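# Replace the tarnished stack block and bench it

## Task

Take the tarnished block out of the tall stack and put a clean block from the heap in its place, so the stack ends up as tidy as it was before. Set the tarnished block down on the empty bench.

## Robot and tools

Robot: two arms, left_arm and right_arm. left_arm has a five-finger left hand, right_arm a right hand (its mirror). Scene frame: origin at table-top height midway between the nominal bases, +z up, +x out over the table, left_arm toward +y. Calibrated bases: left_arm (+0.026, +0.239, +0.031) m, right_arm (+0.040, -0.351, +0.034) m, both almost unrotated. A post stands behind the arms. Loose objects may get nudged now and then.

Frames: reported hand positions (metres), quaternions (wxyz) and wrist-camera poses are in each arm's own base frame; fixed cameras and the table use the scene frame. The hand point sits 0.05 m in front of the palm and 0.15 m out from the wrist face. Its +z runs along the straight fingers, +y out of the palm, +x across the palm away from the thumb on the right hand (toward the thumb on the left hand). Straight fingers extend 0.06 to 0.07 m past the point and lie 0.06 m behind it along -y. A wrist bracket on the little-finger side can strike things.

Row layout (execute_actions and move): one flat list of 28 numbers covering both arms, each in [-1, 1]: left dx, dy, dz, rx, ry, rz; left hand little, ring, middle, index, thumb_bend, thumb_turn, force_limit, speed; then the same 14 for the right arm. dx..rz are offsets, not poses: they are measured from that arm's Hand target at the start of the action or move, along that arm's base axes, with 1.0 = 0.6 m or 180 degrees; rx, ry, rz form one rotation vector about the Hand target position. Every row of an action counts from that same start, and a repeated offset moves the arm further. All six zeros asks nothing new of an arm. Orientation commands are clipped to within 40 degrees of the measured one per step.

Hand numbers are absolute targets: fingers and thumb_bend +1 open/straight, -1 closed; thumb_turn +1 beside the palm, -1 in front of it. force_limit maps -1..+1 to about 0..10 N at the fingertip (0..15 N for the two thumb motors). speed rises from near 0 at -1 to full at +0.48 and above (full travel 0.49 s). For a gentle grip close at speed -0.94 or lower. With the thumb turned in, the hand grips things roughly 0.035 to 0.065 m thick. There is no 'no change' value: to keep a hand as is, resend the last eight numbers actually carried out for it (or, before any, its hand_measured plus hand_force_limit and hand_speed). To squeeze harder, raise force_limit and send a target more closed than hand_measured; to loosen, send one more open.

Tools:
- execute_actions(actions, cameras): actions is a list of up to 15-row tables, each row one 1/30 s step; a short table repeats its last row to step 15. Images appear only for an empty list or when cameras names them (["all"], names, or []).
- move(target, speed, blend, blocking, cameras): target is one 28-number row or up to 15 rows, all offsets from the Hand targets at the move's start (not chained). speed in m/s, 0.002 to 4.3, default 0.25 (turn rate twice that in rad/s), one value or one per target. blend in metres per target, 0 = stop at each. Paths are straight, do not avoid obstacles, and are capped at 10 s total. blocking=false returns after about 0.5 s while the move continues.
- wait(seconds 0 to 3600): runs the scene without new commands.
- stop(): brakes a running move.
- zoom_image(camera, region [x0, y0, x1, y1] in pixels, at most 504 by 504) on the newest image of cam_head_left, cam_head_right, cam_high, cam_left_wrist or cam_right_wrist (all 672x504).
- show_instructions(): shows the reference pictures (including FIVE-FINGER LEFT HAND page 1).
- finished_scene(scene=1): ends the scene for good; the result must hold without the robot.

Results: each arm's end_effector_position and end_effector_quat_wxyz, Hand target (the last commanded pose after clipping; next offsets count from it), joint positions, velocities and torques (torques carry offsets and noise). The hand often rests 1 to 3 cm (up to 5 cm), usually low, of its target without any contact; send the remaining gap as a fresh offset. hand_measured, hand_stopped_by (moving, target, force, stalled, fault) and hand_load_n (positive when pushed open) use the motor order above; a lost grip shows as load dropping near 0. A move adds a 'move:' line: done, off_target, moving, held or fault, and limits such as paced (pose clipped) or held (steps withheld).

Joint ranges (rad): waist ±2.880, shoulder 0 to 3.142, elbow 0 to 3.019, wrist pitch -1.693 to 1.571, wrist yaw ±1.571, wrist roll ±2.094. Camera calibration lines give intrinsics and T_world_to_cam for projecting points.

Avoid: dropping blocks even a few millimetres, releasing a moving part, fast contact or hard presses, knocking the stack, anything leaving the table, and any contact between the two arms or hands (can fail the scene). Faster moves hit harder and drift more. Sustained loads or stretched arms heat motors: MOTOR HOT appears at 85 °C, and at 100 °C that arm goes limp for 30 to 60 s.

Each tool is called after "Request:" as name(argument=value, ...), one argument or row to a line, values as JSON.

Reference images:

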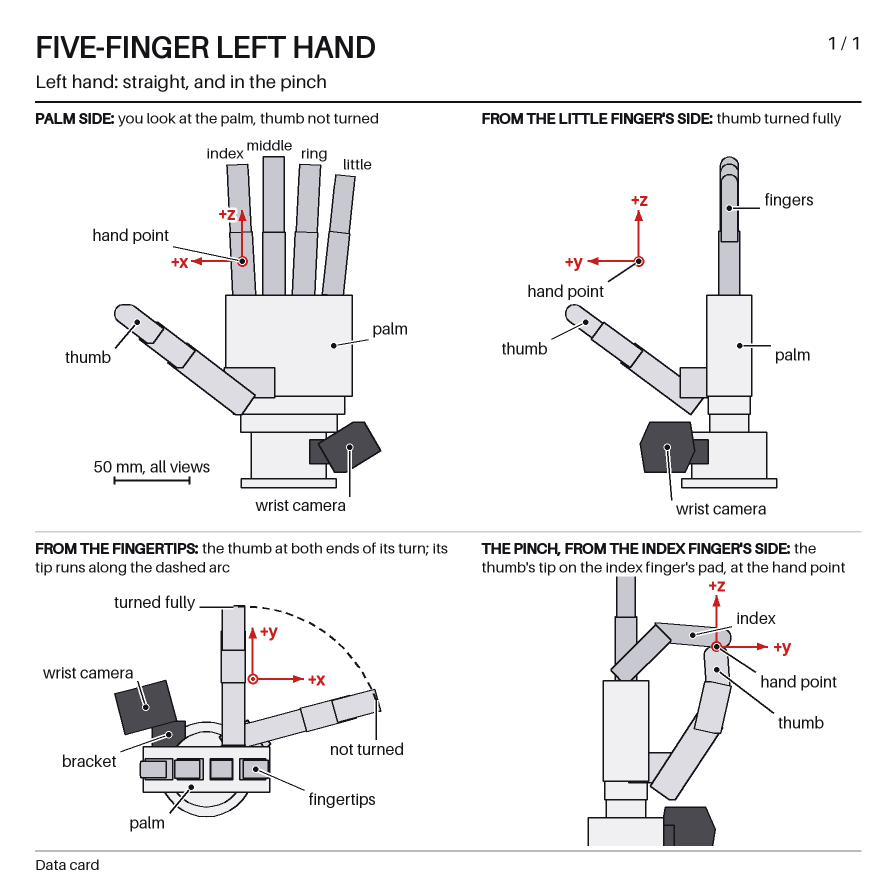

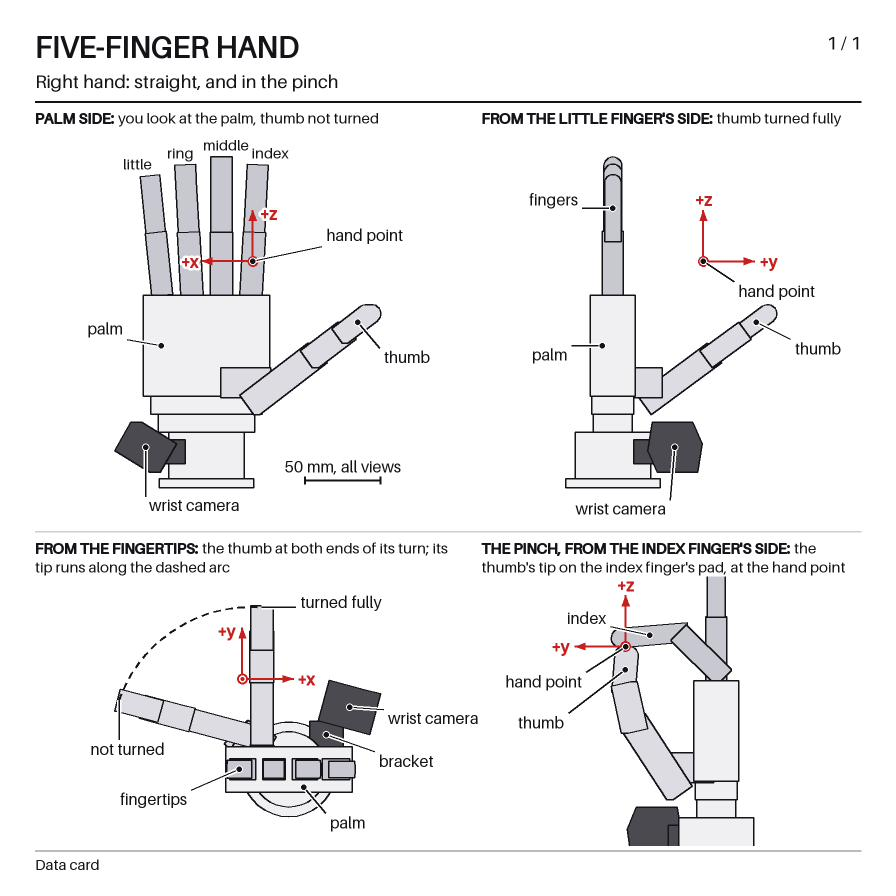

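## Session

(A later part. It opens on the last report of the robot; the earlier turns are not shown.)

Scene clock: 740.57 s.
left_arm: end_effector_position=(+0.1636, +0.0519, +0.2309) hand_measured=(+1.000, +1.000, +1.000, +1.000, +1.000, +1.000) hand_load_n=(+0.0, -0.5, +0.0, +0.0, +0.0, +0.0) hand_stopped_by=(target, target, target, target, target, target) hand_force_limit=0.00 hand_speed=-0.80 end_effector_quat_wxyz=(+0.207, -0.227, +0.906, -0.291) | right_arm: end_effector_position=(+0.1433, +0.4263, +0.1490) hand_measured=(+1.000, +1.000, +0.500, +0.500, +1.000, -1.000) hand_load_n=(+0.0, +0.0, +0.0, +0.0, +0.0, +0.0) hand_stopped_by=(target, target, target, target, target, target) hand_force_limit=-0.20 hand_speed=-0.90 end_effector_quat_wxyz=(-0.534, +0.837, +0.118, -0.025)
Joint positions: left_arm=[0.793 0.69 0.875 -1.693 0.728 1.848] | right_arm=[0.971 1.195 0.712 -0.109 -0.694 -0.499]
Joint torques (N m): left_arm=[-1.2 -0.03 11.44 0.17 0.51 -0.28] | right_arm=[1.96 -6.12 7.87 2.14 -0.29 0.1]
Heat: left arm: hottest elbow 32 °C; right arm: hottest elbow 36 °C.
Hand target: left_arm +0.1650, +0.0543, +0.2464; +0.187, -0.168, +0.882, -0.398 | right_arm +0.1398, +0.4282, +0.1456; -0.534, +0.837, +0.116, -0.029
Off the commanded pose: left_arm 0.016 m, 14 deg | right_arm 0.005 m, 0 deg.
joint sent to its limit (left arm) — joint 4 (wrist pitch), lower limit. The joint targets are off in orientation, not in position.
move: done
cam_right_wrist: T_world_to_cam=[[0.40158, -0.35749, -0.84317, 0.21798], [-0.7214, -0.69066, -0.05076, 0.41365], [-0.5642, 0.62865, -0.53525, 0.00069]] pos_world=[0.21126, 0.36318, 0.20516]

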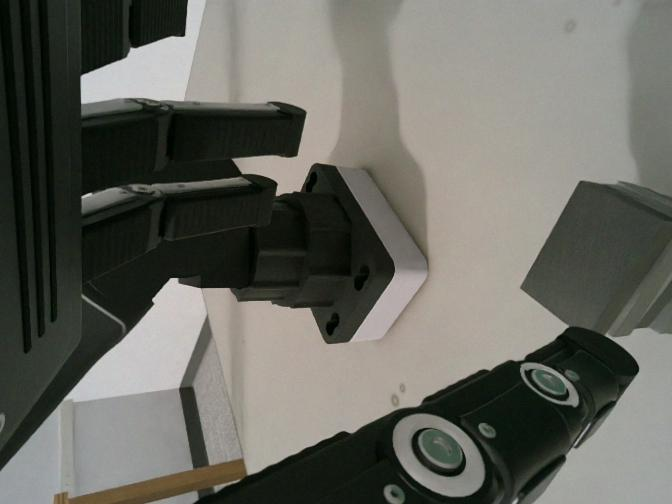

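Request:
move(
  target=[0,0,0,0,0,0,1,1,1,1,1,1,0,-0.8,-0.001,-0.002,-0.115,0,0,0,1,1,0.5,0.5,1,-1,-0.2,-0.9],
  speed=0.08,
  cameras=["cam_right_wrist"],
)

Scene clock: 743.10 s.
left_arm: end_effector_position=(+0.1636, +0.0519, +0.2309) hand_measured=(+1.000, +1.000, +1.000, +1.000, +1.000, +1.000) hand_load_n=(+0.0, +0.0, +0.0, +0.0, +0.0, +0.0) hand_stopped_by=(target, target, target, target, target, target) hand_force_limit=0.00 hand_speed=-0.80 end_effector_quat_wxyz=(+0.207, -0.227, +0.906, -0.291) | right_arm: end_effector_position=(+0.1449, +0.4286, +0.0848) hand_measured=(+1.000, +1.000, +0.500, +0.500, +1.000, -1.000) hand_load_n=(+0.0, +0.0, +0.0, +0.0, +0.0, +0.0) hand_stopped_by=(target, target, target, target, target, target) hand_force_limit=-0.20 hand_speed=-0.90 end_effector_quat_wxyz=(-0.537, +0.835, +0.119, -0.022)
Joint positions: left_arm=[0.793 0.69 0.875 -1.693 0.728 1.848] | right_arm=[0.971 1.326 0.613 0.133 -0.694 -0.498]
Joint torques (N m): left_arm=[-1.49 0.15 11.55 0.02 0.49 -0.26] | right_arm=[1.26 -5.42 6.38 2.25 -0.29 0]
Heat: left arm: hottest elbow 32 °C; right arm: hottest elbow 36 °C.
Hand target: left_arm +0.1650, +0.0543, +0.2464; +0.187, -0.168, +0.882, -0.398 | right_arm +0.1392, +0.4270, +0.0765; -0.534, +0.837, +0.116, -0.029
Off the commanded pose: left_arm 0.016 m, 14 deg | right_arm 0.010 m, 1 deg.
joint sent to its limit (left arm) — joint 4 (wrist pitch), lower limit. The joint targets are off in orientation, not in position.
move: done
cam_right_wrist: T_world_to_cam=[[0.40634, -0.34966, -0.84417, 0.16017], [-0.72131, -0.68988, -0.06145, 0.41365], [-0.56089, 0.63387, -0.53255, -0.0371]] pos_world=[0.21247, 0.3649, 0.14087]

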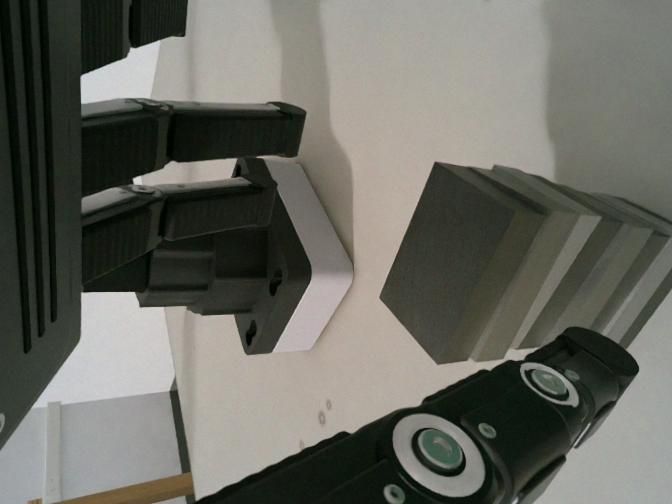

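Request:
move(
  target=[0,0,0,0,0,0,1,1,1,1,1,1,0,-0.8,-0.008,-0.0075,-0.062,0,0,0,1,1,0.5,0.5,1,-1,-0.2,-0.9],
  speed=0.06,
  cameras=["cam_right_wrist"],
)

Scene clock: 745.80 s.
left_arm: end_effector_position=(+0.1636, +0.0519, +0.2309) hand_measured=(+1.000, +1.000, +1.000, +1.000, +1.000, +1.000) hand_load_n=(+0.0, +0.0, +0.0, +0.0, +0.0, +0.0) hand_stopped_by=(target, target, target, target, target, target) hand_force_limit=0.00 hand_speed=-0.80 end_effector_quat_wxyz=(+0.207, -0.227, +0.906, -0.291) | right_arm: end_effector_position=(+0.1417, +0.4246, +0.0477) hand_measured=(+1.000, +1.000, +0.500, +0.500, +1.000, -1.000) hand_load_n=(-0.5, +0.0, +0.0, +0.0, +0.0, +0.0) hand_stopped_by=(target, target, target, target, target, target) hand_force_limit=-0.20 hand_speed=-0.90 end_effector_quat_wxyz=(-0.538, +0.834, +0.119, -0.021)
Joint positions: left_arm=[0.793 0.69 0.875 -1.693 0.728 1.848] | right_arm=[0.972 1.411 0.556 0.278 -0.691 -0.496]
Joint torques (N m): left_arm=[-1.32 0.32 11.49 -0.12 0.54 -0.29] | right_arm=[1.73 -5.3 5.38 2.26 -0.3 0.08]
Heat: left arm: hottest elbow 32 °C; right arm: hottest elbow 36 °C.
Hand target: left_arm +0.1650, +0.0543, +0.2464; +0.187, -0.168, +0.882, -0.398 | right_arm +0.1343, +0.4225, +0.0393; -0.534, +0.837, +0.116, -0.029
Off the commanded pose: left_arm 0.016 m, 14 deg | right_arm 0.011 m, 1 deg.
joint sent to its limit (left arm) — joint 4 (wrist pitch), lower limit. The joint targets are off in orientation, not in position.
move: off_target (right_arm)
cam_right_wrist: T_world_to_cam=[[0.40668, -0.34927, -0.84417, 0.12851], [-0.72261, -0.68836, -0.06332, 0.40602], [-0.55897, 0.63575, -0.53233, -0.05715]] pos_world=[0.20918, 0.36071, 0.10377]

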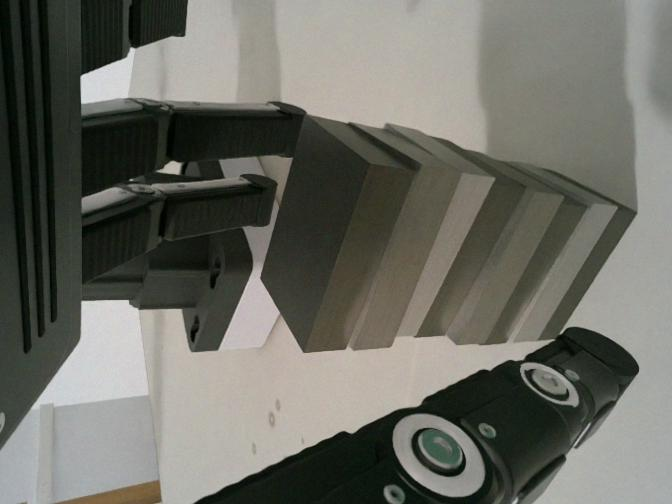

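Request:
move(
  target=[0,0,0,0,0,0,1,1,1,1,1,1,0,-0.8,-0.002,-0.001,-0.0242,0,0,0,1,1,0.5,0.5,1,-1,-0.2,-0.9],
  speed=0.05,
  cameras=["cam_right_wrist"],
)

Scene clock: 749.77 s.
left_arm: end_effector_position=(+0.1636, +0.0519, +0.2309) hand_measured=(+1.000, +1.000, +1.000, +1.000, +1.000, +1.000) hand_load_n=(-0.5, +0.0, +0.0, +0.0, +0.0, +0.0) hand_stopped_by=(target, target, target, target, target, target) hand_force_limit=0.00 hand_speed=-0.80 end_effector_quat_wxyz=(+0.207, -0.227, +0.906, -0.291) | right_arm: end_effector_position=(+0.1412, +0.4236, +0.0324) hand_measured=(+1.000, +1.000, +0.500, +0.500, +1.000, -1.000) hand_load_n=(+0.0, +0.0, +0.0, +0.0, +0.0, +0.0) hand_stopped_by=(target, target, target, target, target, target) hand_force_limit=-0.20 hand_speed=-0.90 end_effector_quat_wxyz=(-0.538, +0.835, +0.118, -0.021)
Joint positions: left_arm=[0.793 0.69 0.875 -1.693 0.728 1.848] | right_arm=[0.972 1.454 0.539 0.337 -0.689 -0.494]
Joint torques (N m): left_arm=[-0.97 0.03 11.58 -0.25 0.48 -0.27] | right_arm=[2.26 -6.07 5.16 2.29 -0.29 0.05]
Heat: left arm: hottest elbow 32 °C; right arm: hottest elbow 35 °C.
Hand target: left_arm +0.1650, +0.0543, +0.2464; +0.187, -0.168, +0.882, -0.398 | right_arm +0.1330, +0.4217, +0.0246; -0.534, +0.837, +0.116, -0.029
Off the commanded pose: left_arm 0.016 m, 14 deg | right_arm 0.011 m, 1 deg.
joint sent to its limit (left arm) — joint 4 (wrist pitch), lower limit. The joint targets are off in orientation, not in position.
move: off_target (right_arm)
cam_right_wrist: T_world_to_cam=[[0.40508, -0.35116, -0.84415, 0.11647], [-0.72403, -0.68701, -0.06165, 0.40353], [-0.55829, 0.63616, -0.53254, -0.0652]] pos_world=[0.20858, 0.35961, 0.08847]

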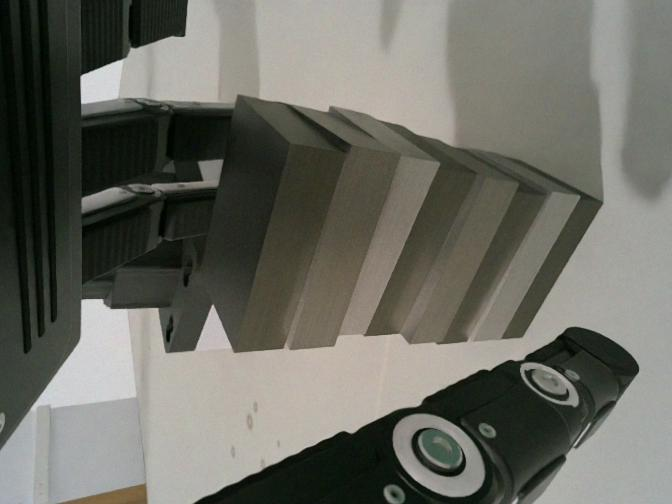

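Request:
zoom_image(
  camera="cam_right_wrist",
  region=[220, 85, 420, 215],
)

Request:
zoom_image(
  camera="cam_right_wrist",
  region=[380, 110, 610, 260],
)

Request:
zoom_image(
  camera="cam_right_wrist",
  region=[220, 250, 560, 370],
)

Scaled by 2.520 from the camera's image (finer frame: 960x720).

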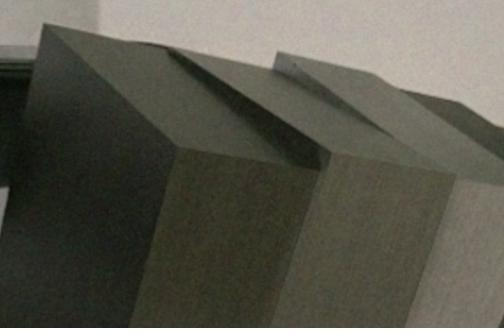

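Scaled by 2.191 from the camera's image (finer frame: 960x720).

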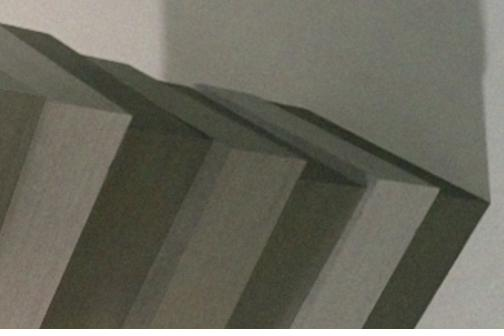

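Scaled by 1.482 from the camera's image (finer frame: 960x720).

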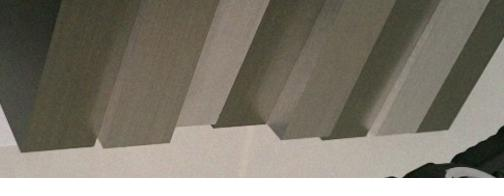

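Request:
move(
  target=[0,0,0,0,0,0,1,1,1,1,1,1,0,-0.8,0,0,0,0,0,0,1,1,0.06,0.04,1,-1,-0.2,-0.9],
  cameras=["cam_right_wrist"],
)

Scene clock: 754.57 s.
left_arm: end_effector_position=(+0.1636, +0.0519, +0.2309) hand_measured=(+1.000, +1.000, +1.000, +1.000, +1.000, +1.000) hand_load_n=(+0.0, +0.0, +0.0, +0.0, +0.0, +0.0) hand_stopped_by=(target, target, target, target, target, target) hand_force_limit=0.00 hand_speed=-0.80 end_effector_quat_wxyz=(+0.207, -0.227, +0.906, -0.291) | right_arm: end_effector_position=(+0.1412, +0.4236, +0.0324) hand_measured=(+1.000, +1.000, +0.060, +0.040, +1.000, -1.000) hand_load_n=(+0.0, +0.0, +0.5, +0.5, +0.0, +0.0) hand_stopped_by=(target, target, target, target, target, target) hand_force_limit=-0.20 hand_speed=-0.90 end_effector_quat_wxyz=(-0.538, +0.835, +0.118, -0.021)
Joint positions: left_arm=[0.793 0.69 0.875 -1.693 0.728 1.848] | right_arm=[0.972 1.454 0.539 0.337 -0.689 -0.494]
Joint torques (N m): left_arm=[-1.61 0.67 11.75 -0.18 0.49 -0.3] | right_arm=[1.79 -6.01 5.09 2.17 -0.23 0.09]
Heat: left arm: hottest elbow 32 °C; right arm: hottest elbow 35 °C.
Hand target: left_arm +0.1650, +0.0543, +0.2464; +0.187, -0.168, +0.882, -0.398 | right_arm +0.1330, +0.4217, +0.0246; -0.534, +0.837, +0.116, -0.029
Off the commanded pose: left_arm 0.016 m, 14 deg | right_arm 0.011 m, 1 deg.
joint sent to its limit (left arm) — joint 4 (wrist pitch), lower limit. The joint targets are off in orientation, not in position.
move: done
cam_right_wrist: T_world_to_cam=[[0.40508, -0.35116, -0.84415, 0.11647], [-0.72403, -0.68701, -0.06165, 0.40353], [-0.55829, 0.63616, -0.53254, -0.0652]] pos_world=[0.20858, 0.35961, 0.08847]

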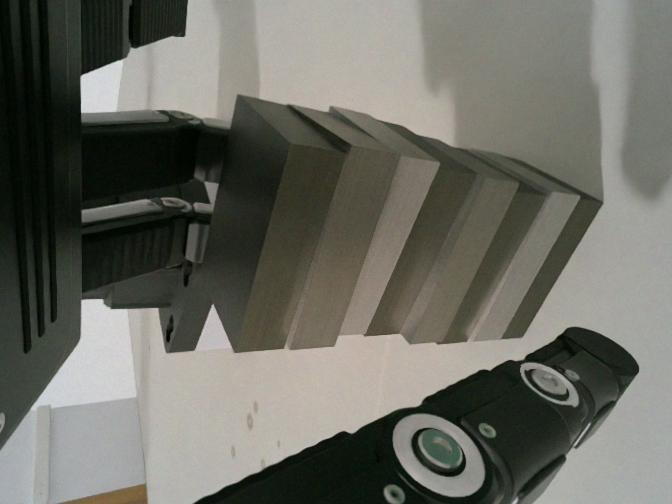

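Request:
move(
  target=[0,0,0,0,0,0,1,1,1,1,1,1,0,-0.8,0,0,0,0,0,0,1,1,0.02,-0.005,1,-1,-0.2,-0.94],
  cameras=["cam_right_wrist"],
)

Request:
zoom_image(
  camera="cam_right_wrist",
  region=[380, 110, 610, 260],
)

Scene clock: 755.93 s.
left_arm: end_effector_position=(+0.1636, +0.0519, +0.2309) hand_measured=(+1.000, +1.000, +1.000, +1.000, +1.000, +1.000) hand_load_n=(+0.0, +0.0, +0.0, +0.0, +0.0, +0.0) hand_stopped_by=(target, target, target, target, target, target) hand_force_limit=0.00 hand_speed=-0.80 end_effector_quat_wxyz=(+0.207, -0.227, +0.906, -0.291) | right_arm: end_effector_position=(+0.1405, +0.4239, +0.0325) hand_measured=(+1.000, +1.000, +0.020, -0.004, +1.000, -1.000) hand_load_n=(+0.0, +0.0, +0.0, +0.5, +0.0, +0.0) hand_stopped_by=(target, target, target, target, target, target) hand_force_limit=-0.20 hand_speed=-0.94 end_effector_quat_wxyz=(-0.538, +0.835, +0.118, -0.021)
Joint positions: left_arm=[0.793 0.69 0.875 -1.693 0.728 1.848] | right_arm=[0.974 1.454 0.539 0.337 -0.689 -0.494]
Joint torques (N m): left_arm=[-1.55 0.67 11.74 0.02 0.47 -0.29] | right_arm=[0.91 -5.77 5.11 2.51 -0.26 0.08]
Heat: left arm: hottest elbow 32 °C; right arm: hottest elbow 35 °C.
Hand target: left_arm +0.1650, +0.0543, +0.2464; +0.187, -0.168, +0.882, -0.398 | right_arm +0.1332, +0.4218, +0.0246; -0.534, +0.837, +0.116, -0.029
Off the commanded pose: left_arm 0.016 m, 14 deg | right_arm 0.011 m, 1 deg.
joint sent to its limit (left arm) — joint 4 (wrist pitch), lower limit. The joint targets are off in orientation, not in position.
move: done
cam_right_wrist: T_world_to_cam=[[0.40567, -0.3505, -0.84415, 0.11654], [-0.72301, -0.68808, -0.06175, 0.40347], [-0.55919, 0.63537, -0.53255, -0.06538]] pos_world=[0.20788, 0.36, 0.08847]

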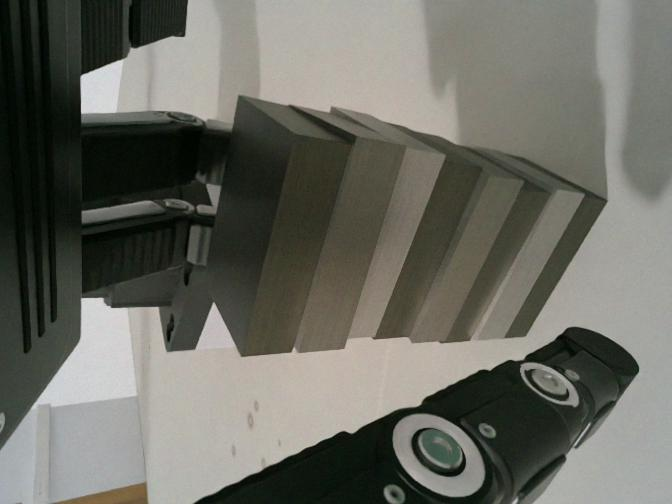

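Scaled by 2.191 from the camera's image (finer frame: 960x720).

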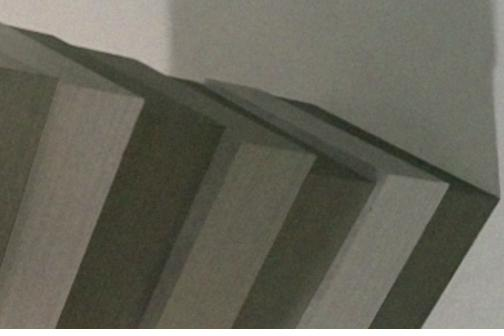

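Request:
move(
  target=[0,0,0,0,0,0,1,1,1,1,1,1,0,-0.8,0,0,0,0,0,0,1,1,-0.008,-0.033,1,-1,-0.2,-0.94],
  cameras=["cam_right_wrist"],
)

Request:
zoom_image(
  camera="cam_right_wrist",
  region=[380, 110, 610, 260],
)

Request:
zoom_image(
  camera="cam_right_wrist",
  region=[220, 250, 560, 370],
)

Scene clock: 758.40 s.
left_arm: end_effector_position=(+0.1636, +0.0519, +0.2309) hand_measured=(+1.000, +1.000, +1.000, +1.000, +1.000, +1.000) hand_load_n=(+0.0, +0.0, +0.0, +0.0, +0.0, +0.0) hand_stopped_by=(target, target, target, target, target, target) hand_force_limit=0.00 hand_speed=-0.80 end_effector_quat_wxyz=(+0.207, -0.227, +0.906, -0.291) | right_arm: end_effector_position=(+0.1405, +0.4239, +0.0325) hand_measured=(+1.000, +1.000, -0.008, -0.032, +1.000, -1.000) hand_load_n=(+0.0, +0.0, +1.0, +0.0, +0.0, +0.5) hand_stopped_by=(target, target, target, target, target, target) hand_force_limit=-0.20 hand_speed=-0.94 end_effector_quat_wxyz=(-0.538, +0.835, +0.118, -0.021)
Joint positions: left_arm=[0.793 0.69 0.875 -1.693 0.728 1.848] | right_arm=[0.974 1.454 0.539 0.337 -0.689 -0.494]
Joint torques (N m): left_arm=[-1.73 0.21 11.58 0.02 0.45 -0.3] | right_arm=[1.49 -6.36 5.07 2.36 -0.32 0.01]
Heat: left arm: hottest elbow 32 °C; right arm: hottest elbow 35 °C.
Hand target: left_arm +0.1650, +0.0543, +0.2464; +0.187, -0.168, +0.882, -0.398 | right_arm +0.1331, +0.4218, +0.0246; -0.534, +0.837, +0.116, -0.029
Off the commanded pose: left_arm 0.016 m, 14 deg | right_arm 0.011 m, 1 deg.
joint sent to its limit (left arm) — joint 4 (wrist pitch), lower limit. The joint targets are off in orientation, not in position.
move: done
cam_right_wrist: T_world_to_cam=[[0.40567, -0.3505, -0.84415, 0.11654], [-0.72301, -0.68808, -0.06175, 0.40347], [-0.55919, 0.63537, -0.53255, -0.06538]] pos_world=[0.20788, 0.36, 0.08847]

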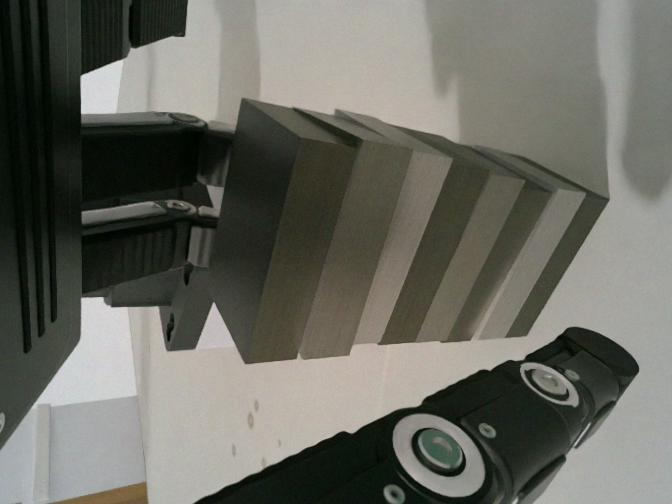

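Scaled by 2.191 from the camera's image (finer frame: 960x720).

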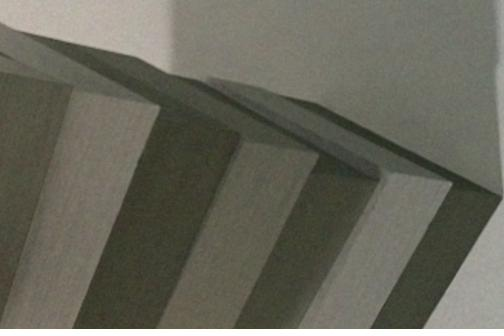

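Scaled by 1.482 from the camera's image (finer frame: 960x720).

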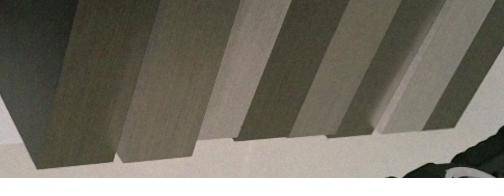

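Request:
move(
  target=[0,0,0,0,0,0,1,1,1,1,1,1,0,-0.8,0,0,0,0,0,0,1,1,0.06,0.04,1,-1,-0.2,-0.9],
  cameras=[],
)

Request:
move(
  target=[
    [0,0,0,0,0,0,1,1,1,1,1,1,0,-0.8,0,0,0,0,0,0,1,1,0.5,0.5,1,-1,-0.2,-0.5],
    [0,0,0,0,0,0,1,1,1,1,1,1,0,-0.8,0.012,0.016,0.095,0.0165,-0.0125,0,1,1,0.5,0.5,1,-1,-0.2,-0.5],
  ],
  speed=0.06,
  cameras=["cam_right_wrist"],
)

Scene clock: 767.87 s.
left_arm: end_effector_position=(+0.1636, +0.0519, +0.2309) hand_measured=(+1.000, +1.000, +1.000, +1.000, +1.000, +1.000) hand_load_n=(+0.0, +0.0, +0.0, +0.5, +0.0, +0.0) hand_stopped_by=(target, target, target, target, target, target) hand_force_limit=0.00 hand_speed=-0.80 end_effector_quat_wxyz=(+0.207, -0.227, +0.906, -0.291) | right_arm: end_effector_position=(+0.1405, +0.4239, +0.0325) hand_measured=(+1.000, +1.000, +0.060, +0.040, +1.000, -1.000) hand_load_n=(+0.0, +0.0, +0.0, +0.0, +0.0, +0.0) hand_stopped_by=(target, target, target, target, target, target) hand_force_limit=-0.20 hand_speed=-0.90 end_effector_quat_wxyz=(-0.538, +0.835, +0.118, -0.021)
Joint positions: left_arm=[0.793 0.69 0.875 -1.693 0.728 1.848] | right_arm=[0.974 1.454 0.539 0.337 -0.689 -0.494]
Joint torques (N m): left_arm=[-1.08 0.56 11.6 -0.16 0.45 -0.26] | right_arm=[1.32 -6.01 5.22 2 -0.31 0.06]
Heat: left arm: hottest elbow 32 °C; right arm: hottest elbow 34 °C.
Hand target: left_arm +0.1650, +0.0543, +0.2464; +0.187, -0.168, +0.882, -0.398 | right_arm +0.1331, +0.4218, +0.0246; -0.534, +0.837, +0.116, -0.029
Off the commanded pose: left_arm 0.016 m, 14 deg | right_arm 0.011 m, 1 deg.
joint sent to its limit (left arm) — joint 4 (wrist pitch), lower limit. The joint targets are off in orientation, not in position.
move: done

Scene clock: 769.90 s.
left_arm: end_effector_position=(+0.1636, +0.0519, +0.2309) hand_measured=(+1.000, +1.000, +1.000, +1.000, +1.000, +1.000) hand_load_n=(+0.0, +0.0, +0.0, +0.0, +0.0, +0.0) hand_stopped_by=(target, target, target, target, target, target) hand_force_limit=0.00 hand_speed=-0.80 end_effector_quat_wxyz=(+0.207, -0.227, +0.906, -0.291) | right_arm: end_effector_position=(+0.1362, +0.4174, +0.0666) hand_measured=(+1.000, +1.000, +0.500, +0.500, +1.000, -1.000) hand_load_n=(+0.0, +0.0, +0.5, +0.0, +0.0, +0.0) hand_stopped_by=(target, target, target, target, target, target) hand_force_limit=-0.20 hand_speed=-0.50 end_effector_quat_wxyz=(-0.544, +0.830, +0.122, -0.014)
Joint positions: left_arm=[0.793 0.69 0.875 -1.693 0.728 1.848] | right_arm=[0.974 1.331 0.539 0.237 -0.688 -0.494]
Joint torques (N m): left_arm=[-1.55 0.56 11.7 0.12 0.48 -0.24] | right_arm=[1.61 -5.83 9.09 1.44 -0.25 0.05]
Heat: left arm: hottest elbow 32 °C; right arm: hottest elbow 34 °C.
Hand target: left_arm +0.1650, +0.0543, +0.2464; +0.187, -0.168, +0.882, -0.398 | right_arm +0.1404, +0.4314, +0.0817; -0.553, +0.823, +0.127, -0.010
Off the commanded pose: left_arm 0.016 m, 14 deg | right_arm 0.021 m, 1 deg.
joint sent to its limit (left arm) — joint 4 (wrist pitch), lower limit. The joint targets are off in orientation, not in position.
move: off_target (right_arm)
cam_right_wrist: T_world_to_cam=[[0.41645, -0.33545, -0.84501, 0.13711], [-0.72272, -0.68604, -0.08384, 0.39863], [-0.55158, 0.64562, -0.52814, -0.05092]] pos_world=[0.20291, 0.35235, 0.12238]

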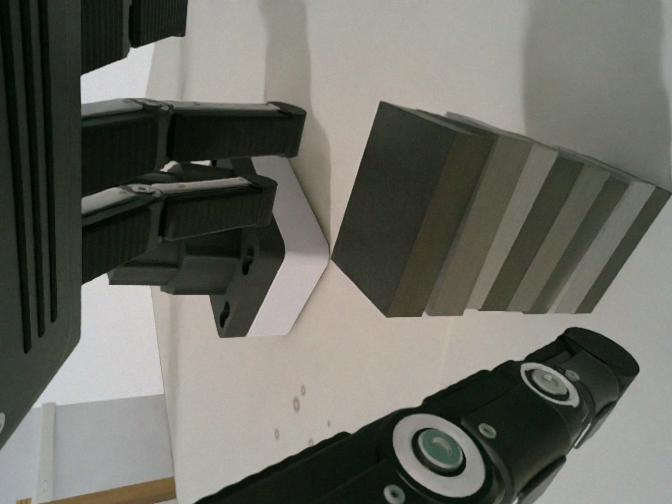

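Request:
execute_actions(
  actions=[],
  cameras=["cam_right_wrist","cam_left_wrist","cam_high"],
)

Scene clock: 774.07 s.
left_arm: end_effector_position=(+0.1636, +0.0519, +0.2309) hand_measured=(+1.000, +1.000, +1.000, +1.000, +1.000, +1.000) hand_load_n=(+0.0, -0.5, +0.0, +0.0, +0.0, +0.0) hand_stopped_by=(target, target, target, target, target, target) hand_force_limit=0.00 hand_speed=-0.80 end_effector_quat_wxyz=(+0.207, -0.227, +0.906, -0.291) | right_arm: end_effector_position=(+0.1362, +0.4174, +0.0666) hand_measured=(+1.000, +1.000, +0.500, +0.500, +1.000, -1.000) hand_load_n=(+0.0, +0.0, +0.0, +0.0, +0.0, +0.0) hand_stopped_by=(target, target, target, target, target, target) hand_force_limit=-0.20 hand_speed=-0.50 end_effector_quat_wxyz=(-0.544, +0.830, +0.122, -0.014)
Joint positions: left_arm=[0.793 0.69 0.875 -1.693 0.728 1.848] | right_arm=[0.974 1.331 0.539 0.237 -0.688 -0.494]
Joint velocities: within noise
Joint torques (N m): left_arm=[-0.44 0.15 11.63 -0.09 0.47 -0.29] | right_arm=[2.02 -6.07 9.21 1.5 -0.28 0.04]
Motor temperatures (°C): left_arm=[23 25 33 25 25 25] | right_arm=[24 27 34 23 24 23]
Heat: left arm: hottest elbow 33 °C; right arm: hottest elbow 34 °C.
Hand target: left_arm +0.1650, +0.0543, +0.2464; +0.187, -0.168, +0.882, -0.398 | right_arm +0.1404, +0.4314, +0.0817; -0.553, +0.823, +0.127, -0.010
Off the commanded pose: left_arm 0.016 m, 14 deg | right_arm 0.021 m, 1 deg.
camera_calibration:
cam_left_wrist: T_world_to_cam=[[0.06209, -0.84064, 0.53802, -0.09142], [-0.99805, -0.05573, 0.0281, 0.16081], [0.00636, -0.53872, -0.84246, 0.33778]] pos_world=[0.16402, 0.11408, 0.32923]
cam_right_wrist: T_world_to_cam=[[0.41645, -0.33545, -0.84501, 0.13711], [-0.72272, -0.68604, -0.08384, 0.39863], [-0.55158, 0.64562, -0.52814, -0.05092]] pos_world=[0.20291, 0.35235, 0.12238]
Images, in order (width x height): cam_high 672x504, cam_left_wrist 672x504, cam_right_wrist 672x504.

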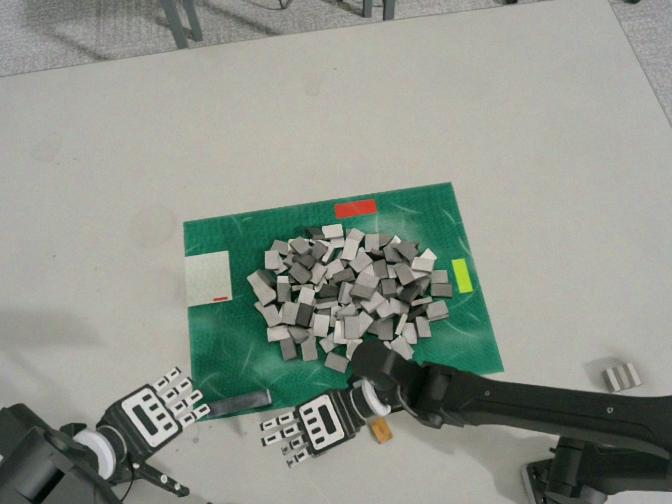

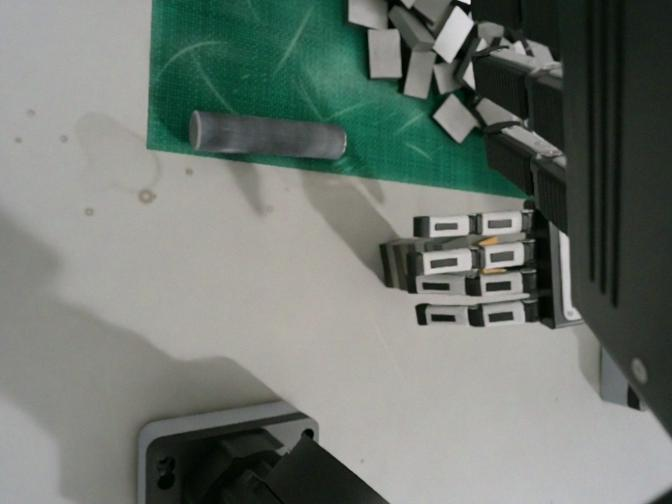

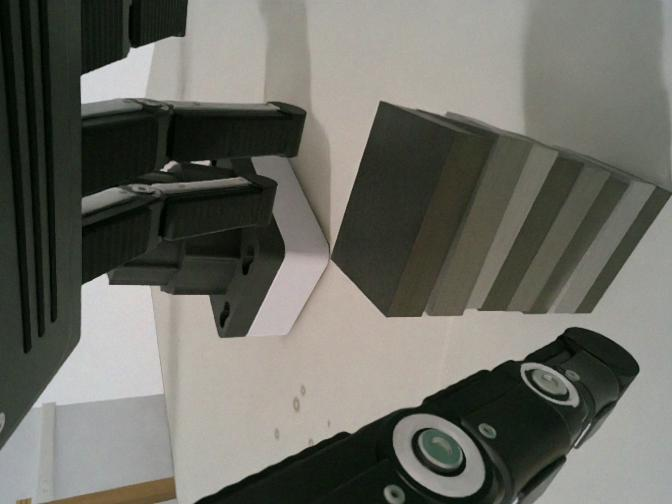

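Request:
zoom_image(
  camera="cam_right_wrist",
  region=[310, 80, 672, 350],
)

Scaled by 1.392 from the camera's image (finer frame: 960x720).

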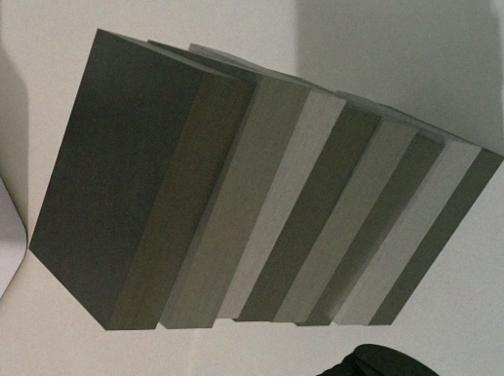

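Request:
move(
  target=[0,0,0,0,0,0, 1,1,1,1,1,1,0,-0.8, 0.005,0.0066,0.045,-0.0165,0.0125,0, 1,1,0.5,0.5,1,-1,-0.2,-0.5],
  speed=0.05,
)

Scene clock: 777.17 s.
left_arm: end_effector_position=(+0.1636, +0.0519, +0.2309) hand_measured=(+1.000, +1.000, +1.000, +1.000, +1.000, +1.000) hand_load_n=(+0.0, +0.0, +0.0, +0.0, +0.0, -0.5) hand_stopped_by=(target, target, target, target, target, target) hand_force_limit=0.00 hand_speed=-0.80 end_effector_quat_wxyz=(+0.207, -0.227, +0.906, -0.291) | right_arm: end_effector_position=(+0.1376, +0.4194, +0.0880) hand_measured=(+1.000, +1.000, +0.500, +0.500, +1.000, -1.000) hand_load_n=(+0.0, +0.0, +0.0, +0.0, +0.0, +0.0) hand_stopped_by=(target, target, target, target, target, target) hand_force_limit=-0.20 hand_speed=-0.50 end_effector_quat_wxyz=(-0.521, +0.845, +0.110, -0.035)
Joint positions: left_arm=[0.793 0.69 0.875 -1.693 0.728 1.848] | right_arm=[0.974 1.293 0.619 0.046 -0.688 -0.494]
Joint torques (N m): left_arm=[-1.32 -0.32 11.51 -0.05 0.45 -0.27] | right_arm=[1.26 -6.18 10.52 1.26 -0.49 0.03]
Heat: left arm: hottest elbow 33 °C; right arm: hottest elbow 34 °C.
Hand target: left_arm +0.1650, +0.0543, +0.2464; +0.187, -0.168, +0.882, -0.398 | right_arm +0.1434, +0.4354, +0.1088; -0.534, +0.837, +0.116, -0.029
Off the commanded pose: left_arm 0.016 m, 14 deg | right_arm 0.027 m, 2 deg.
joint sent to its limit (left arm) — joint 4 (wrist pitch), lower limit. The joint targets are off in orientation, not in position.
move: off_target (right_arm)

Request:
move(
  target=[0,0,0,0,0,0, 1,1,1,1,1,1,0,-0.8, -0.0150,-0.021,-0.092,0,0,0, 1,1,0.5,0.5,1,-1,-0.2,-0.5],
  speed=0.04,
  cameras=["cam_right_wrist"],
)

Scene clock: 781.13 s.
left_arm: end_effector_position=(+0.1636, +0.0519, +0.2309) hand_measured=(+1.000, +1.000, +1.000, +1.000, +1.000, +1.000) hand_load_n=(+0.0, +0.0, +0.0, +0.0, +0.0, +0.0) hand_stopped_by=(target, target, target, target, target, target) hand_force_limit=0.00 hand_speed=-0.80 end_effector_quat_wxyz=(+0.207, -0.227, +0.906, -0.291) | right_arm: end_effector_position=(+0.1415, +0.4252, +0.0628) hand_measured=(+1.000, +1.000, +0.500, +0.500, +1.000, -1.000) hand_load_n=(+0.0, -0.5, -0.5, +0.0, +0.0, +0.0) hand_stopped_by=(target, target, target, target, target, target) hand_force_limit=-0.20 hand_speed=-0.50 end_effector_quat_wxyz=(-0.538, +0.834, +0.118, -0.020)
Joint positions: left_arm=[0.793 0.69 0.875 -1.693 0.728 1.848] | right_arm=[0.974 1.368 0.571 0.222 -0.688 -0.494]
Joint torques (N m): left_arm=[-1.67 0.26 11.63 -0.24 0.45 -0.25] | right_arm=[1.49 -5.6 5.78 2.28 -0.41 0.11]
Heat: left arm: hottest elbow 33 °C; right arm: hottest elbow 34 °C.
Hand target: left_arm +0.1650, +0.0543, +0.2464; +0.187, -0.168, +0.882, -0.398 | right_arm +0.1344, +0.4228, +0.0535; -0.534, +0.837, +0.116, -0.029
Off the commanded pose: left_arm 0.016 m, 14 deg | right_arm 0.012 m, 1 deg.
joint sent to its limit (left arm) — joint 4 (wrist pitch), lower limit. The joint targets are off in orientation, not in position.
move: off_target (right_arm)
cam_right_wrist: T_world_to_cam=[[0.40678, -0.34934, -0.8441, 0.14156], [-0.72338, -0.68746, -0.06409, 0.4069], [-0.5579, 0.63668, -0.53235, -0.05015]] pos_world=[0.20878, 0.36111, 0.11887]

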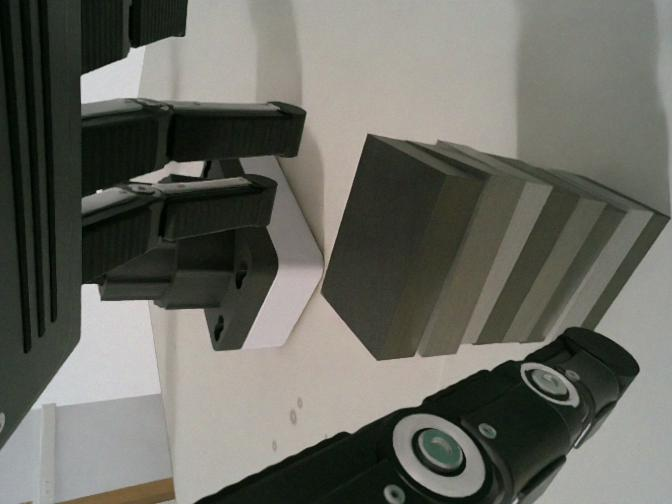

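Request:
move(
  target=[0,0,0,0,0,0, 1,1,1,1,1,1,0,-0.8, -0.002,-0.003,-0.014,0,0,0, 1,1,0.5,0.5,1,-1,-0.2,-0.5],
  speed=0.03,
  cameras=["cam_right_wrist"],
)

Scene clock: 783.70 s.
left_arm: end_effector_position=(+0.1636, +0.0519, +0.2309) hand_measured=(+1.000, +1.000, +1.000, +1.000, +1.000, +1.000) hand_load_n=(+0.0, +0.0, +0.0, +0.0, +0.0, +0.0) hand_stopped_by=(target, target, target, target, target, target) hand_force_limit=0.00 hand_speed=-0.80 end_effector_quat_wxyz=(+0.207, -0.227, +0.906, -0.291) | right_arm: end_effector_position=(+0.1403, +0.4235, +0.0542) hand_measured=(+1.000, +1.000, +0.500, +0.500, +1.000, -1.000) hand_load_n=(+0.0, +0.0, -0.5, -0.5, +0.0, +0.0) hand_stopped_by=(target, target, target, target, target, target) hand_force_limit=-0.20 hand_speed=-0.50 end_effector_quat_wxyz=(-0.538, +0.834, +0.118, -0.020)
Joint positions: left_arm=[0.793 0.69 0.875 -1.693 0.728 1.848] | right_arm=[0.974 1.387 0.557 0.255 -0.688 -0.494]
Joint torques (N m): left_arm=[-0.56 -0.15 11.62 -0.08 0.49 -0.27] | right_arm=[1.73 -4.95 5.38 2.28 -0.38 0.08]
Heat: left arm: hottest elbow 33 °C; right arm: hottest elbow 34 °C.
Hand target: left_arm +0.1650, +0.0543, +0.2464; +0.187, -0.168, +0.882, -0.398 | right_arm +0.1332, +0.4210, +0.0452; -0.534, +0.837, +0.116, -0.029
Off the commanded pose: left_arm 0.016 m, 14 deg | right_arm 0.012 m, 1 deg.
joint sent to its limit (left arm) — joint 4 (wrist pitch), lower limit. The joint targets are off in orientation, not in position.
move: off_target (right_arm)
cam_right_wrist: T_world_to_cam=[[0.40678, -0.34934, -0.8441, 0.13419], [-0.72338, -0.68746, -0.06409, 0.40445], [-0.5579, 0.63668, -0.53235, -0.05432]] pos_world=[0.20768, 0.35951, 0.11027]

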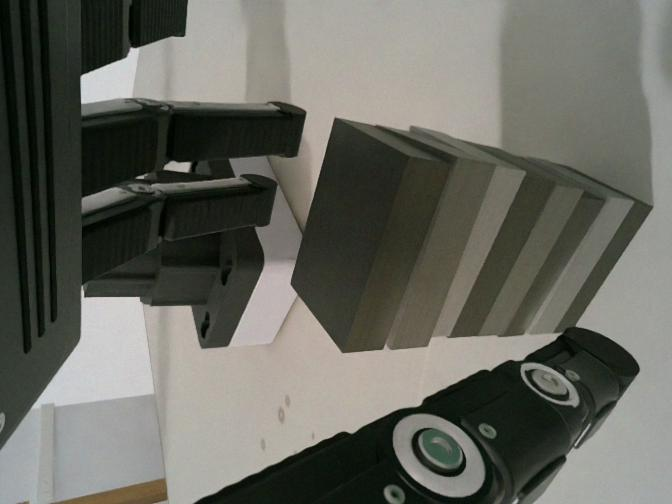

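Request:
move(
  target=[
    [0,0,0,0,0,0, 1,1,1,1,1,1,0,-0.8, 0,0,0,0,0,0, 1,1,0.08,0.06,1,-1,-0.4,-0.8],
    [0,0,0,0,0,0, 1,1,1,1,1,1,0,-0.8, 0,0,0,0,0,0, 1,1,0.006,-0.022,1,-1,-0.6,-0.94],
  ],
  speed=0.03,
  cameras=["cam_right_wrist"],
)

Request:
wait(
  seconds=1,
  cameras=["cam_right_wrist"],
)

Scene clock: 787.50 s.
left_arm: end_effector_position=(+0.1636, +0.0519, +0.2309) hand_measured=(+1.000, +1.000, +1.000, +1.000, +1.000, +1.000) hand_load_n=(+0.0, +0.0, +0.0, +0.0, +0.0, +0.0) hand_stopped_by=(target, target, target, target, target, target) hand_force_limit=0.00 hand_speed=-0.80 end_effector_quat_wxyz=(+0.207, -0.227, +0.906, -0.291) | right_arm: end_effector_position=(+0.1403, +0.4235, +0.0542) hand_measured=(+1.000, +1.000, +0.006, -0.022, +1.000, -1.000) hand_load_n=(+0.0, +0.0, +0.0, +0.0, +0.5, +0.0) hand_stopped_by=(target, target, target, target, target, target) hand_force_limit=-0.60 hand_speed=-0.94 end_effector_quat_wxyz=(-0.538, +0.834, +0.118, -0.020)
Joint positions: left_arm=[0.793 0.69 0.875 -1.693 0.728 1.848] | right_arm=[0.974 1.387 0.557 0.255 -0.688 -0.494]
Joint torques (N m): left_arm=[-1.14 0.09 11.45 -0.13 0.49 -0.25] | right_arm=[1.38 -5.36 5.55 2.15 -0.4 0.05]
Heat: left arm: hottest elbow 33 °C; right arm: hottest elbow 34 °C.
Hand target: left_arm +0.1650, +0.0543, +0.2464; +0.187, -0.168, +0.882, -0.398 | right_arm +0.1332, +0.4210, +0.0452; -0.534, +0.837, +0.116, -0.029
Off the commanded pose: left_arm 0.016 m, 14 deg | right_arm 0.012 m, 1 deg.
joint sent to its limit (left arm) — joint 4 (wrist pitch), lower limit. The joint targets are off in orientation, not in position.
move: done; target 2's new numbers were sent with right_arm's hand 0.012 m and 1 deg from that target
cam_right_wrist: T_world_to_cam=[[0.40678, -0.34934, -0.8441, 0.13419], [-0.72338, -0.68746, -0.06409, 0.40445], [-0.5579, 0.63668, -0.53235, -0.05432]] pos_world=[0.20768, 0.35951, 0.11027]

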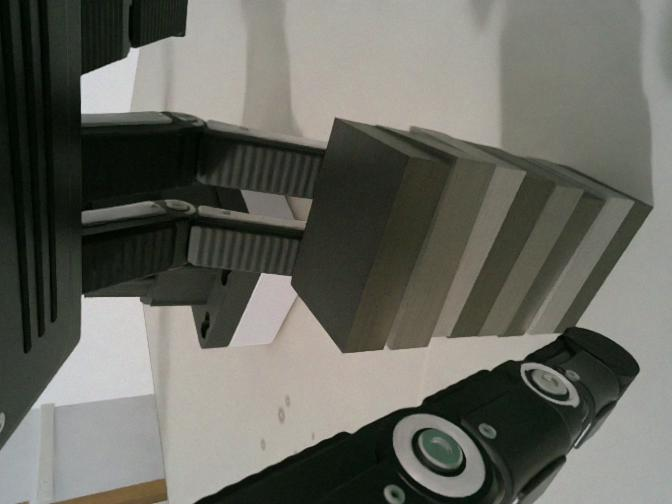

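Scene clock: 788.50 s.
left_arm: end_effector_position=(+0.1636, +0.0519, +0.2309) hand_measured=(+1.000, +1.000, +1.000, +1.000, +1.000, +1.000) hand_load_n=(+0.0, +0.0, +0.0, +0.0, +0.0, +0.0) hand_stopped_by=(target, target, target, target, target, target) hand_force_limit=0.00 hand_speed=-0.80 end_effector_quat_wxyz=(+0.207, -0.227, +0.906, -0.291) | right_arm: end_effector_position=(+0.1403, +0.4235, +0.0542) hand_measured=(+1.000, +1.000, +0.006, -0.022, +1.000, -1.000) hand_load_n=(+0.0, +0.0, +0.0, +0.0, +0.0, +0.0) hand_stopped_by=(target, target, target, target, target, target) hand_force_limit=-0.60 hand_speed=-0.94 end_effector_quat_wxyz=(-0.538, +0.834, +0.118, -0.020)
Joint positions: left_arm=[0.793 0.69 0.875 -1.693 0.728 1.848] | right_arm=[0.974 1.387 0.557 0.255 -0.688 -0.494]
Joint torques (N m): left_arm=[-1.14 0.03 11.63 -0.24 0.44 -0.27] | right_arm=[1.79 -5.66 5.68 2.1 -0.4 0.1]
Heat: left arm: hottest elbow 33 °C; right arm: hottest elbow 34 °C.
Hand target: left_arm +0.1650, +0.0543, +0.2464; +0.187, -0.168, +0.882, -0.398 | right_arm +0.1332, +0.4210, +0.0452; -0.534, +0.837, +0.116, -0.029
Off the commanded pose: left_arm 0.016 m, 14 deg | right_arm 0.012 m, 1 deg.
wait: 1.00 s; at rest by 0.17 s
cam_right_wrist: T_world_to_cam=[[0.40678, -0.34934, -0.8441, 0.13419], [-0.72338, -0.68746, -0.06409, 0.40445], [-0.5579, 0.63668, -0.53235, -0.05432]] pos_world=[0.20768, 0.35951, 0.11027]

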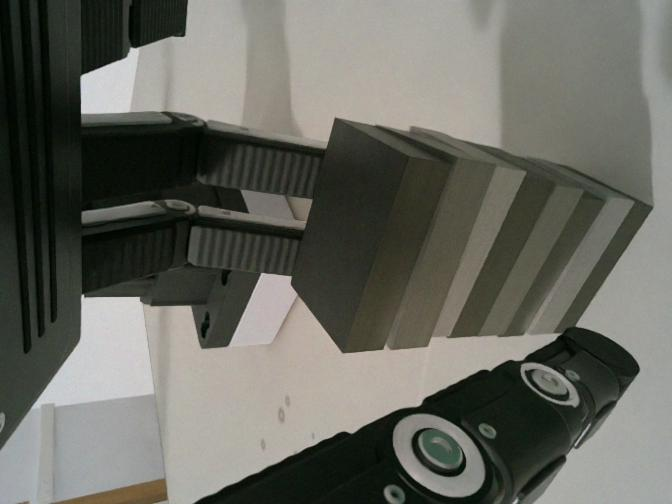

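Request:
move(
  target=[
    [0,0,0,0,0,0, 1,1,1,1,1,1,0,-0.8, 0,0,0,0,0,0, 1,1,0.006,-0.022,0.55,-1,-0.5,-0.7],
  ],
  speed=0.03,
  cameras=["cam_right_wrist"],
)

Scene clock: 790.63 s.
left_arm: end_effector_position=(+0.1636, +0.0519, +0.2309) hand_measured=(+1.000, +1.000, +1.000, +1.000, +1.000, +1.000) hand_load_n=(+0.0, +0.0, +0.0, +0.0, +0.0, +0.0) hand_stopped_by=(target, target, target, target, target, target) hand_force_limit=0.00 hand_speed=-0.80 end_effector_quat_wxyz=(+0.207, -0.227, +0.906, -0.291) | right_arm: end_effector_position=(+0.1403, +0.4235, +0.0542) hand_measured=(+1.000, +1.000, +0.006, -0.022, +0.550, -1.000) hand_load_n=(+0.0, +0.0, +0.0, +0.0, +0.0, +0.0) hand_stopped_by=(target, target, target, target, target, target) hand_force_limit=-0.50 hand_speed=-0.70 end_effector_quat_wxyz=(-0.538, +0.834, +0.118, -0.020)
Joint positions: left_arm=[0.793 0.69 0.875 -1.693 0.728 1.848] | right_arm=[0.974 1.387 0.557 0.255 -0.688 -0.494]
Joint torques (N m): left_arm=[-1.03 0.44 11.58 -0.1 0.48 -0.29] | right_arm=[2.02 -5.71 5.49 2.14 -0.41 0.06]
Heat: left arm: hottest elbow 33 °C; right arm: hottest elbow 34 °C.
Hand target: left_arm +0.1650, +0.0543, +0.2464; +0.187, -0.168, +0.882, -0.398 | right_arm +0.1332, +0.4210, +0.0452; -0.534, +0.837, +0.116, -0.029
Off the commanded pose: left_arm 0.016 m, 14 deg | right_arm 0.012 m, 1 deg.
joint sent to its limit (left arm) — joint 4 (wrist pitch), lower limit. The joint targets are off in orientation, not in position.
move: done
cam_right_wrist: T_world_to_cam=[[0.40678, -0.34934, -0.8441, 0.13419], [-0.72338, -0.68746, -0.06409, 0.40445], [-0.5579, 0.63668, -0.53235, -0.05432]] pos_world=[0.20768, 0.35951, 0.11027]

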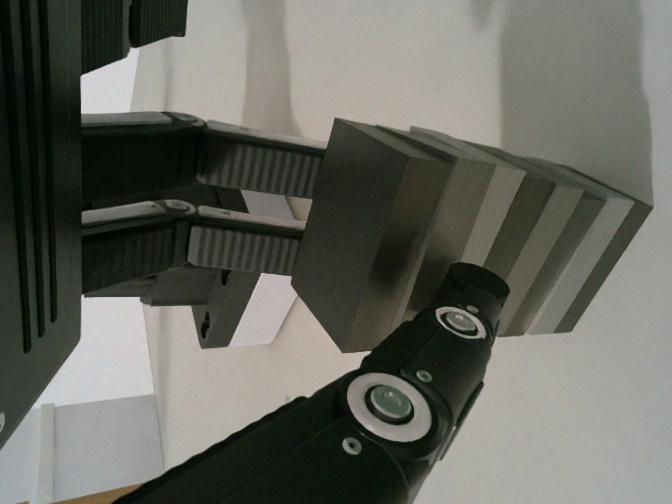

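Request:
move(
  target=[
    [0,0,0,0,0,0, 1,1,1,1,1,1,0,-0.8, 0,0,0,0,0,0, 1,1,0.006,-0.022,0.45,-1,-0.4,-0.9],
  ],
  speed=0.03,
  cameras=["cam_right_wrist"],
)

Scene clock: 797.80 s.
left_arm: end_effector_position=(+0.1636, +0.0519, +0.2309) hand_measured=(+1.000, +1.000, +1.000, +1.000, +1.000, +1.000) hand_load_n=(+0.0, +0.0, +0.0, +0.0, +0.0, +0.0) hand_stopped_by=(target, target, target, target, target, target) hand_force_limit=0.00 hand_speed=-0.80 end_effector_quat_wxyz=(+0.207, -0.227, +0.906, -0.291) | right_arm: end_effector_position=(+0.1403, +0.4234, +0.0539) hand_measured=(+1.000, +1.000, +0.006, -0.022, +0.452, -1.000) hand_load_n=(+0.0, +0.0, +0.0, +0.5, +2.0, +0.0) hand_stopped_by=(target, target, target, target, target, target) hand_force_limit=-0.40 hand_speed=-0.90 end_effector_quat_wxyz=(-0.538, +0.834, +0.118, -0.020)
Joint positions: left_arm=[0.793 0.69 0.875 -1.693 0.728 1.848] | right_arm=[0.974 1.388 0.557 0.255 -0.688 -0.494]
Joint torques (N m): left_arm=[-1.44 0.15 11.6 -0.16 0.45 -0.28] | right_arm=[2.2 -5.25 5.45 2.1 -0.4 0.04]
Heat: left arm: hottest elbow 33 °C; right arm: hottest elbow 34 °C.
Hand target: left_arm +0.1650, +0.0543, +0.2464; +0.187, -0.168, +0.882, -0.398 | right_arm +0.1332, +0.4210, +0.0451; -0.534, +0.837, +0.116, -0.029
Off the commanded pose: left_arm 0.016 m, 14 deg | right_arm 0.012 m, 1 deg.
joint sent to its limit (left arm) — joint 4 (wrist pitch), lower limit. The joint targets are off in orientation, not in position.
move: done
cam_right_wrist: T_world_to_cam=[[0.40645, -0.34986, -0.84403, 0.13419], [-0.72334, -0.68758, -0.06332, 0.40424], [-0.55819, 0.63626, -0.53254, -0.05424]] pos_world=[0.20758, 0.35941, 0.10997]

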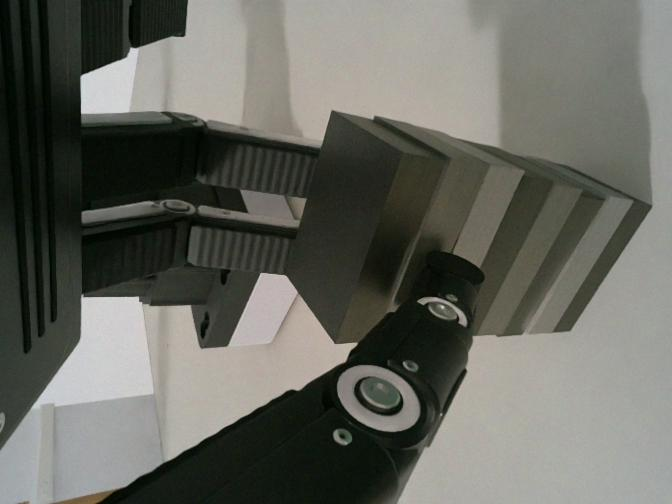

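Request:
zoom_image(
  camera="cam_right_wrist",
  region=[280, 90, 660, 350],
)

Scaled by 1.326 from the camera's image (finer frame: 960x720).

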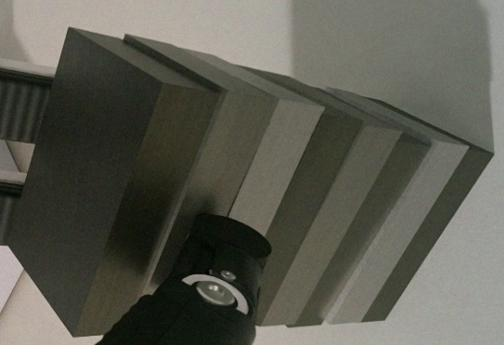

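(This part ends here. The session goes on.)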